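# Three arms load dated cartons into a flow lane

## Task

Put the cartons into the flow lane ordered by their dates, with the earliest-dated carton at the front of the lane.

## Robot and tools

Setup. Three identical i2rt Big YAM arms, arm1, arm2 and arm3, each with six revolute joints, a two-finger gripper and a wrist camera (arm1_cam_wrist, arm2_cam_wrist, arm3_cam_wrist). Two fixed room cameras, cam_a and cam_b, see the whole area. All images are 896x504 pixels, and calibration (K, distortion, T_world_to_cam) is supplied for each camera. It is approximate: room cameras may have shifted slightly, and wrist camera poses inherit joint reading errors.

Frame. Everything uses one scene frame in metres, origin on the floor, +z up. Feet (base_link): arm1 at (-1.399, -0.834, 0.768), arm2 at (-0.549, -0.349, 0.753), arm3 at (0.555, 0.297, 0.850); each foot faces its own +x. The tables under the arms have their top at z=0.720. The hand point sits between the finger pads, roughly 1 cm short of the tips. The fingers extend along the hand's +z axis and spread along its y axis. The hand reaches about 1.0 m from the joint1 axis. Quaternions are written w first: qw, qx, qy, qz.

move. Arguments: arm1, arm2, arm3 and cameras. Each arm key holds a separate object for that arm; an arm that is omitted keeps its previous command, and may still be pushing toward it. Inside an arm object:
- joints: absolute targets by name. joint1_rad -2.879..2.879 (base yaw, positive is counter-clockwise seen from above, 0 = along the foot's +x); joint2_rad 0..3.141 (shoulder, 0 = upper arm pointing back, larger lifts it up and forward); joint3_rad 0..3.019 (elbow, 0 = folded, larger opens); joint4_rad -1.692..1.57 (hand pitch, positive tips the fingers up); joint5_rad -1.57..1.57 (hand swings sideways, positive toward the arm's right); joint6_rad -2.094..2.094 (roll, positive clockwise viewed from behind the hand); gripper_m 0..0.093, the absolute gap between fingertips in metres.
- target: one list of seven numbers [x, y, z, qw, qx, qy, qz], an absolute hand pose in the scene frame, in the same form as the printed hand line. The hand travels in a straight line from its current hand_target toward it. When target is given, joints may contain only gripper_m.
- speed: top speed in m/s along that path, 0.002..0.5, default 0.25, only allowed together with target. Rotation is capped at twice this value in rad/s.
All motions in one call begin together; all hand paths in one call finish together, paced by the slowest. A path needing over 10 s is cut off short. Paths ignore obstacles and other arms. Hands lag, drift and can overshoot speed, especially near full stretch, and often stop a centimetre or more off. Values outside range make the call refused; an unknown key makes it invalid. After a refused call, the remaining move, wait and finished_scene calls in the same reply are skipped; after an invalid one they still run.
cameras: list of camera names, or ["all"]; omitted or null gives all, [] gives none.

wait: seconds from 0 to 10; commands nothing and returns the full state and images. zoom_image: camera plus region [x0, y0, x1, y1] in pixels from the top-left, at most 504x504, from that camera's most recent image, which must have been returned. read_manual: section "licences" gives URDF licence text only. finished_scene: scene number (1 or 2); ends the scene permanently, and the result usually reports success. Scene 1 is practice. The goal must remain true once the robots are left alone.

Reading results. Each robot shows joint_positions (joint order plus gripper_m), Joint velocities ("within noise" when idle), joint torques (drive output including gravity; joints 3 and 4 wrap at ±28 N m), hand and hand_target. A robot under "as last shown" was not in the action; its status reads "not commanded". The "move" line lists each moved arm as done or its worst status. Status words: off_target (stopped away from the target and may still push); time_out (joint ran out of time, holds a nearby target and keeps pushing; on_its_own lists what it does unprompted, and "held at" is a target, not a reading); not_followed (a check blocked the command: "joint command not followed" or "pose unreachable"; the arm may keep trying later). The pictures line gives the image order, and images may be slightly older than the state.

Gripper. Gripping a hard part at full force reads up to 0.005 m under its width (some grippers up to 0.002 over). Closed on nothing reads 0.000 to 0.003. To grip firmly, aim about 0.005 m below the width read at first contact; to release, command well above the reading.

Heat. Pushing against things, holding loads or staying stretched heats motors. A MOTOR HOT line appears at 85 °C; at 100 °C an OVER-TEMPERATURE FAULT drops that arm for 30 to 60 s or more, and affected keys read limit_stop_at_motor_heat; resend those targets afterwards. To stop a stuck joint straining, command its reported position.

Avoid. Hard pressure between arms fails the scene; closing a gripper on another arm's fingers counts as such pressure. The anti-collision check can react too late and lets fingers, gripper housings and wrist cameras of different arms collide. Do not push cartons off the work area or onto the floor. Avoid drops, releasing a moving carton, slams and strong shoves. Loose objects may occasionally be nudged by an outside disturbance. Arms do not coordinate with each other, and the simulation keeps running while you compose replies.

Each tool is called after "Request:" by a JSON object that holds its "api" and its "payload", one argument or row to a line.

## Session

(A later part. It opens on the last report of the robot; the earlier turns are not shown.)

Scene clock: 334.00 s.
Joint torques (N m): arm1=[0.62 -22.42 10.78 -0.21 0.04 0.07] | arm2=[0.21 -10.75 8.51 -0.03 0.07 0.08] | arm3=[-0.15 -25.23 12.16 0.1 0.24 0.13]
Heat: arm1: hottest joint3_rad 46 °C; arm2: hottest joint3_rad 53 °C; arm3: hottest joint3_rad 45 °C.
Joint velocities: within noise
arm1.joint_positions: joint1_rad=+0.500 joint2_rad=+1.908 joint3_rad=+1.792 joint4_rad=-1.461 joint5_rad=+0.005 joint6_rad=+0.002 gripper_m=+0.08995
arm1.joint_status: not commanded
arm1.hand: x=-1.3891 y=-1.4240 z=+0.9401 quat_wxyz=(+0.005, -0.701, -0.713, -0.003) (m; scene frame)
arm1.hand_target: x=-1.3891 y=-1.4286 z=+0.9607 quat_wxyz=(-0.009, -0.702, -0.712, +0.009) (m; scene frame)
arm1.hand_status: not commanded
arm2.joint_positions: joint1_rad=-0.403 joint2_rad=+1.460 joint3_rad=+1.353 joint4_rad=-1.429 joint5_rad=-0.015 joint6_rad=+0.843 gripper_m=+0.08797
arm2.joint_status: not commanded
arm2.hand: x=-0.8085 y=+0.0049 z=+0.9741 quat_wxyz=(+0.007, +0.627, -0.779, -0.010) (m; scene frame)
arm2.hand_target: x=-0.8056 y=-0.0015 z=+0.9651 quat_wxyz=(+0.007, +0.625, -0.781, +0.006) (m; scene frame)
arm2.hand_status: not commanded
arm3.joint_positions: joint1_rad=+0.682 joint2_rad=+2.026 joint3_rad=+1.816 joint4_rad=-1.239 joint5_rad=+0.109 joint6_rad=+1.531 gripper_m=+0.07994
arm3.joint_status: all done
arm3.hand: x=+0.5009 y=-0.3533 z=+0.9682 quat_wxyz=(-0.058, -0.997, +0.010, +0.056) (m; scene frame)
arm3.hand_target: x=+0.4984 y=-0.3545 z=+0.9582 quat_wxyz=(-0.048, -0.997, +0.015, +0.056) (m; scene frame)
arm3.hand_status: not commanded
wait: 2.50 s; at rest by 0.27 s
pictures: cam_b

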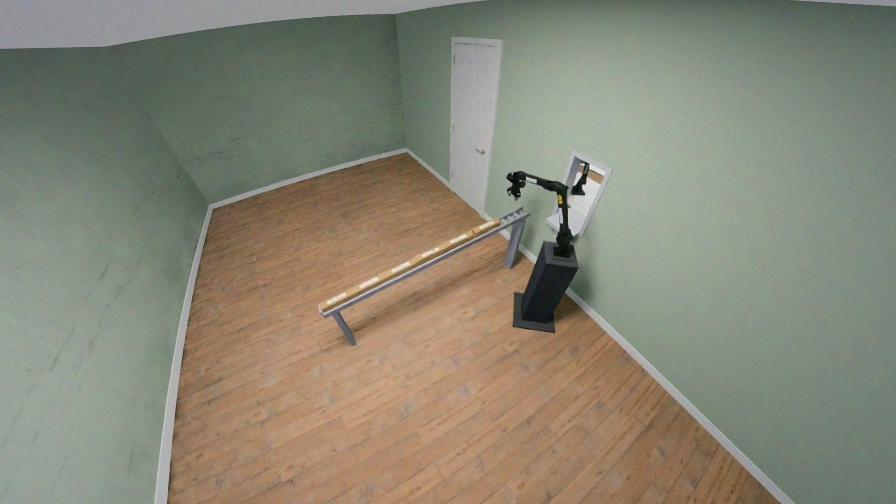

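Request:
{"api": "wait", "payload": {
  "seconds": 1.2,
  "cameras": ["cam_b"]
}}

Request:
{"api": "zoom_image", "payload": {
  "camera": "cam_b",
  "region": [300, 190, 552, 332]
}}

Scene clock: 337.33 s.
Joint torques (N m): arm1=[0.62 -22.48 10.77 -0.21 0.04 0.07] | arm2=[0.21 -10.75 8.51 -0.02 0.07 0.08] | arm3=[-0.38 -25.58 12.14 0.12 0.24 0.13]
Heat: arm1: hottest joint3_rad 46 °C; arm2: hottest joint3_rad 53 °C; arm3: hottest joint3_rad 45 °C.
Joint velocities: within noise
arm1.joint_positions: joint1_rad=+0.500 joint2_rad=+1.908 joint3_rad=+1.792 joint4_rad=-1.461 joint5_rad=+0.005 joint6_rad=+0.002 gripper_m=+0.08995
arm1.joint_status: not commanded
arm1.hand: x=-1.3891 y=-1.4240 z=+0.9401 quat_wxyz=(+0.005, -0.701, -0.713, -0.003) (m; scene frame)
arm1.hand_target: x=-1.3891 y=-1.4286 z=+0.9607 quat_wxyz=(-0.009, -0.702, -0.712, +0.009) (m; scene frame)
arm1.hand_status: not commanded
arm2.joint_positions: joint1_rad=-0.403 joint2_rad=+1.460 joint3_rad=+1.353 joint4_rad=-1.429 joint5_rad=-0.015 joint6_rad=+0.843 gripper_m=+0.08797
arm2.joint_status: not commanded
arm2.hand: x=-0.8085 y=+0.0049 z=+0.9741 quat_wxyz=(+0.007, +0.627, -0.779, -0.010) (m; scene frame)
arm2.hand_target: x=-0.8056 y=-0.0015 z=+0.9651 quat_wxyz=(+0.007, +0.625, -0.781, +0.006) (m; scene frame)
arm2.hand_status: not commanded
arm3.joint_positions: joint1_rad=+0.682 joint2_rad=+2.026 joint3_rad=+1.816 joint4_rad=-1.239 joint5_rad=+0.109 joint6_rad=+1.531 gripper_m=+0.07994
arm3.joint_status: all done
arm3.hand: x=+0.5009 y=-0.3533 z=+0.9682 quat_wxyz=(-0.058, -0.997, +0.010, +0.056) (m; scene frame)
arm3.hand_target: x=+0.4984 y=-0.3545 z=+0.9582 quat_wxyz=(-0.048, -0.997, +0.015, +0.056) (m; scene frame)
arm3.hand_status: not commanded
wait: 1.20 s; at rest from the start
pictures: cam_b

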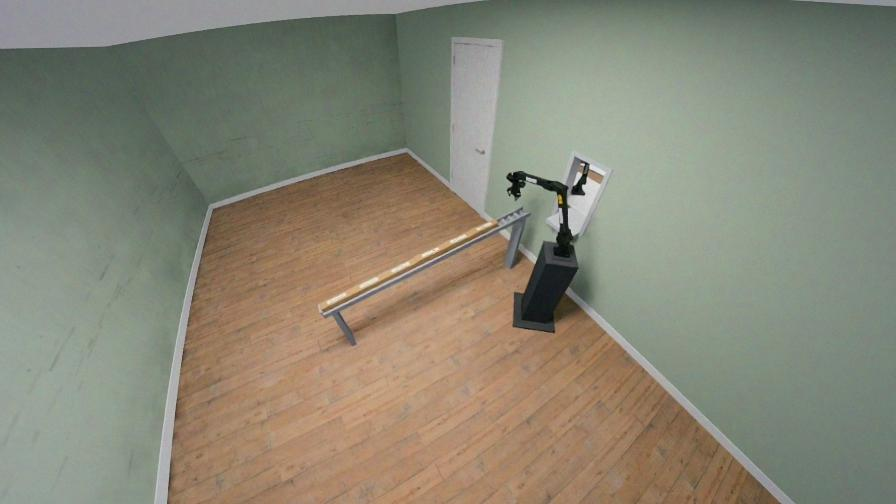

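Scaled by 2.000 from the camera's 896x504 image, which has a finer 1280x720 frame.

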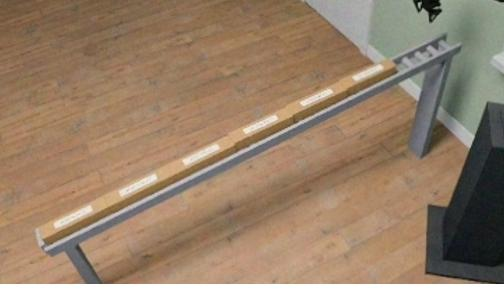

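All six cartons are in the lane and at rest, with the newly loaded ones in date order.

Request:
{"api": "finished_scene", "payload": {
  "scene": 2
}}

The scene is finished: the task was done.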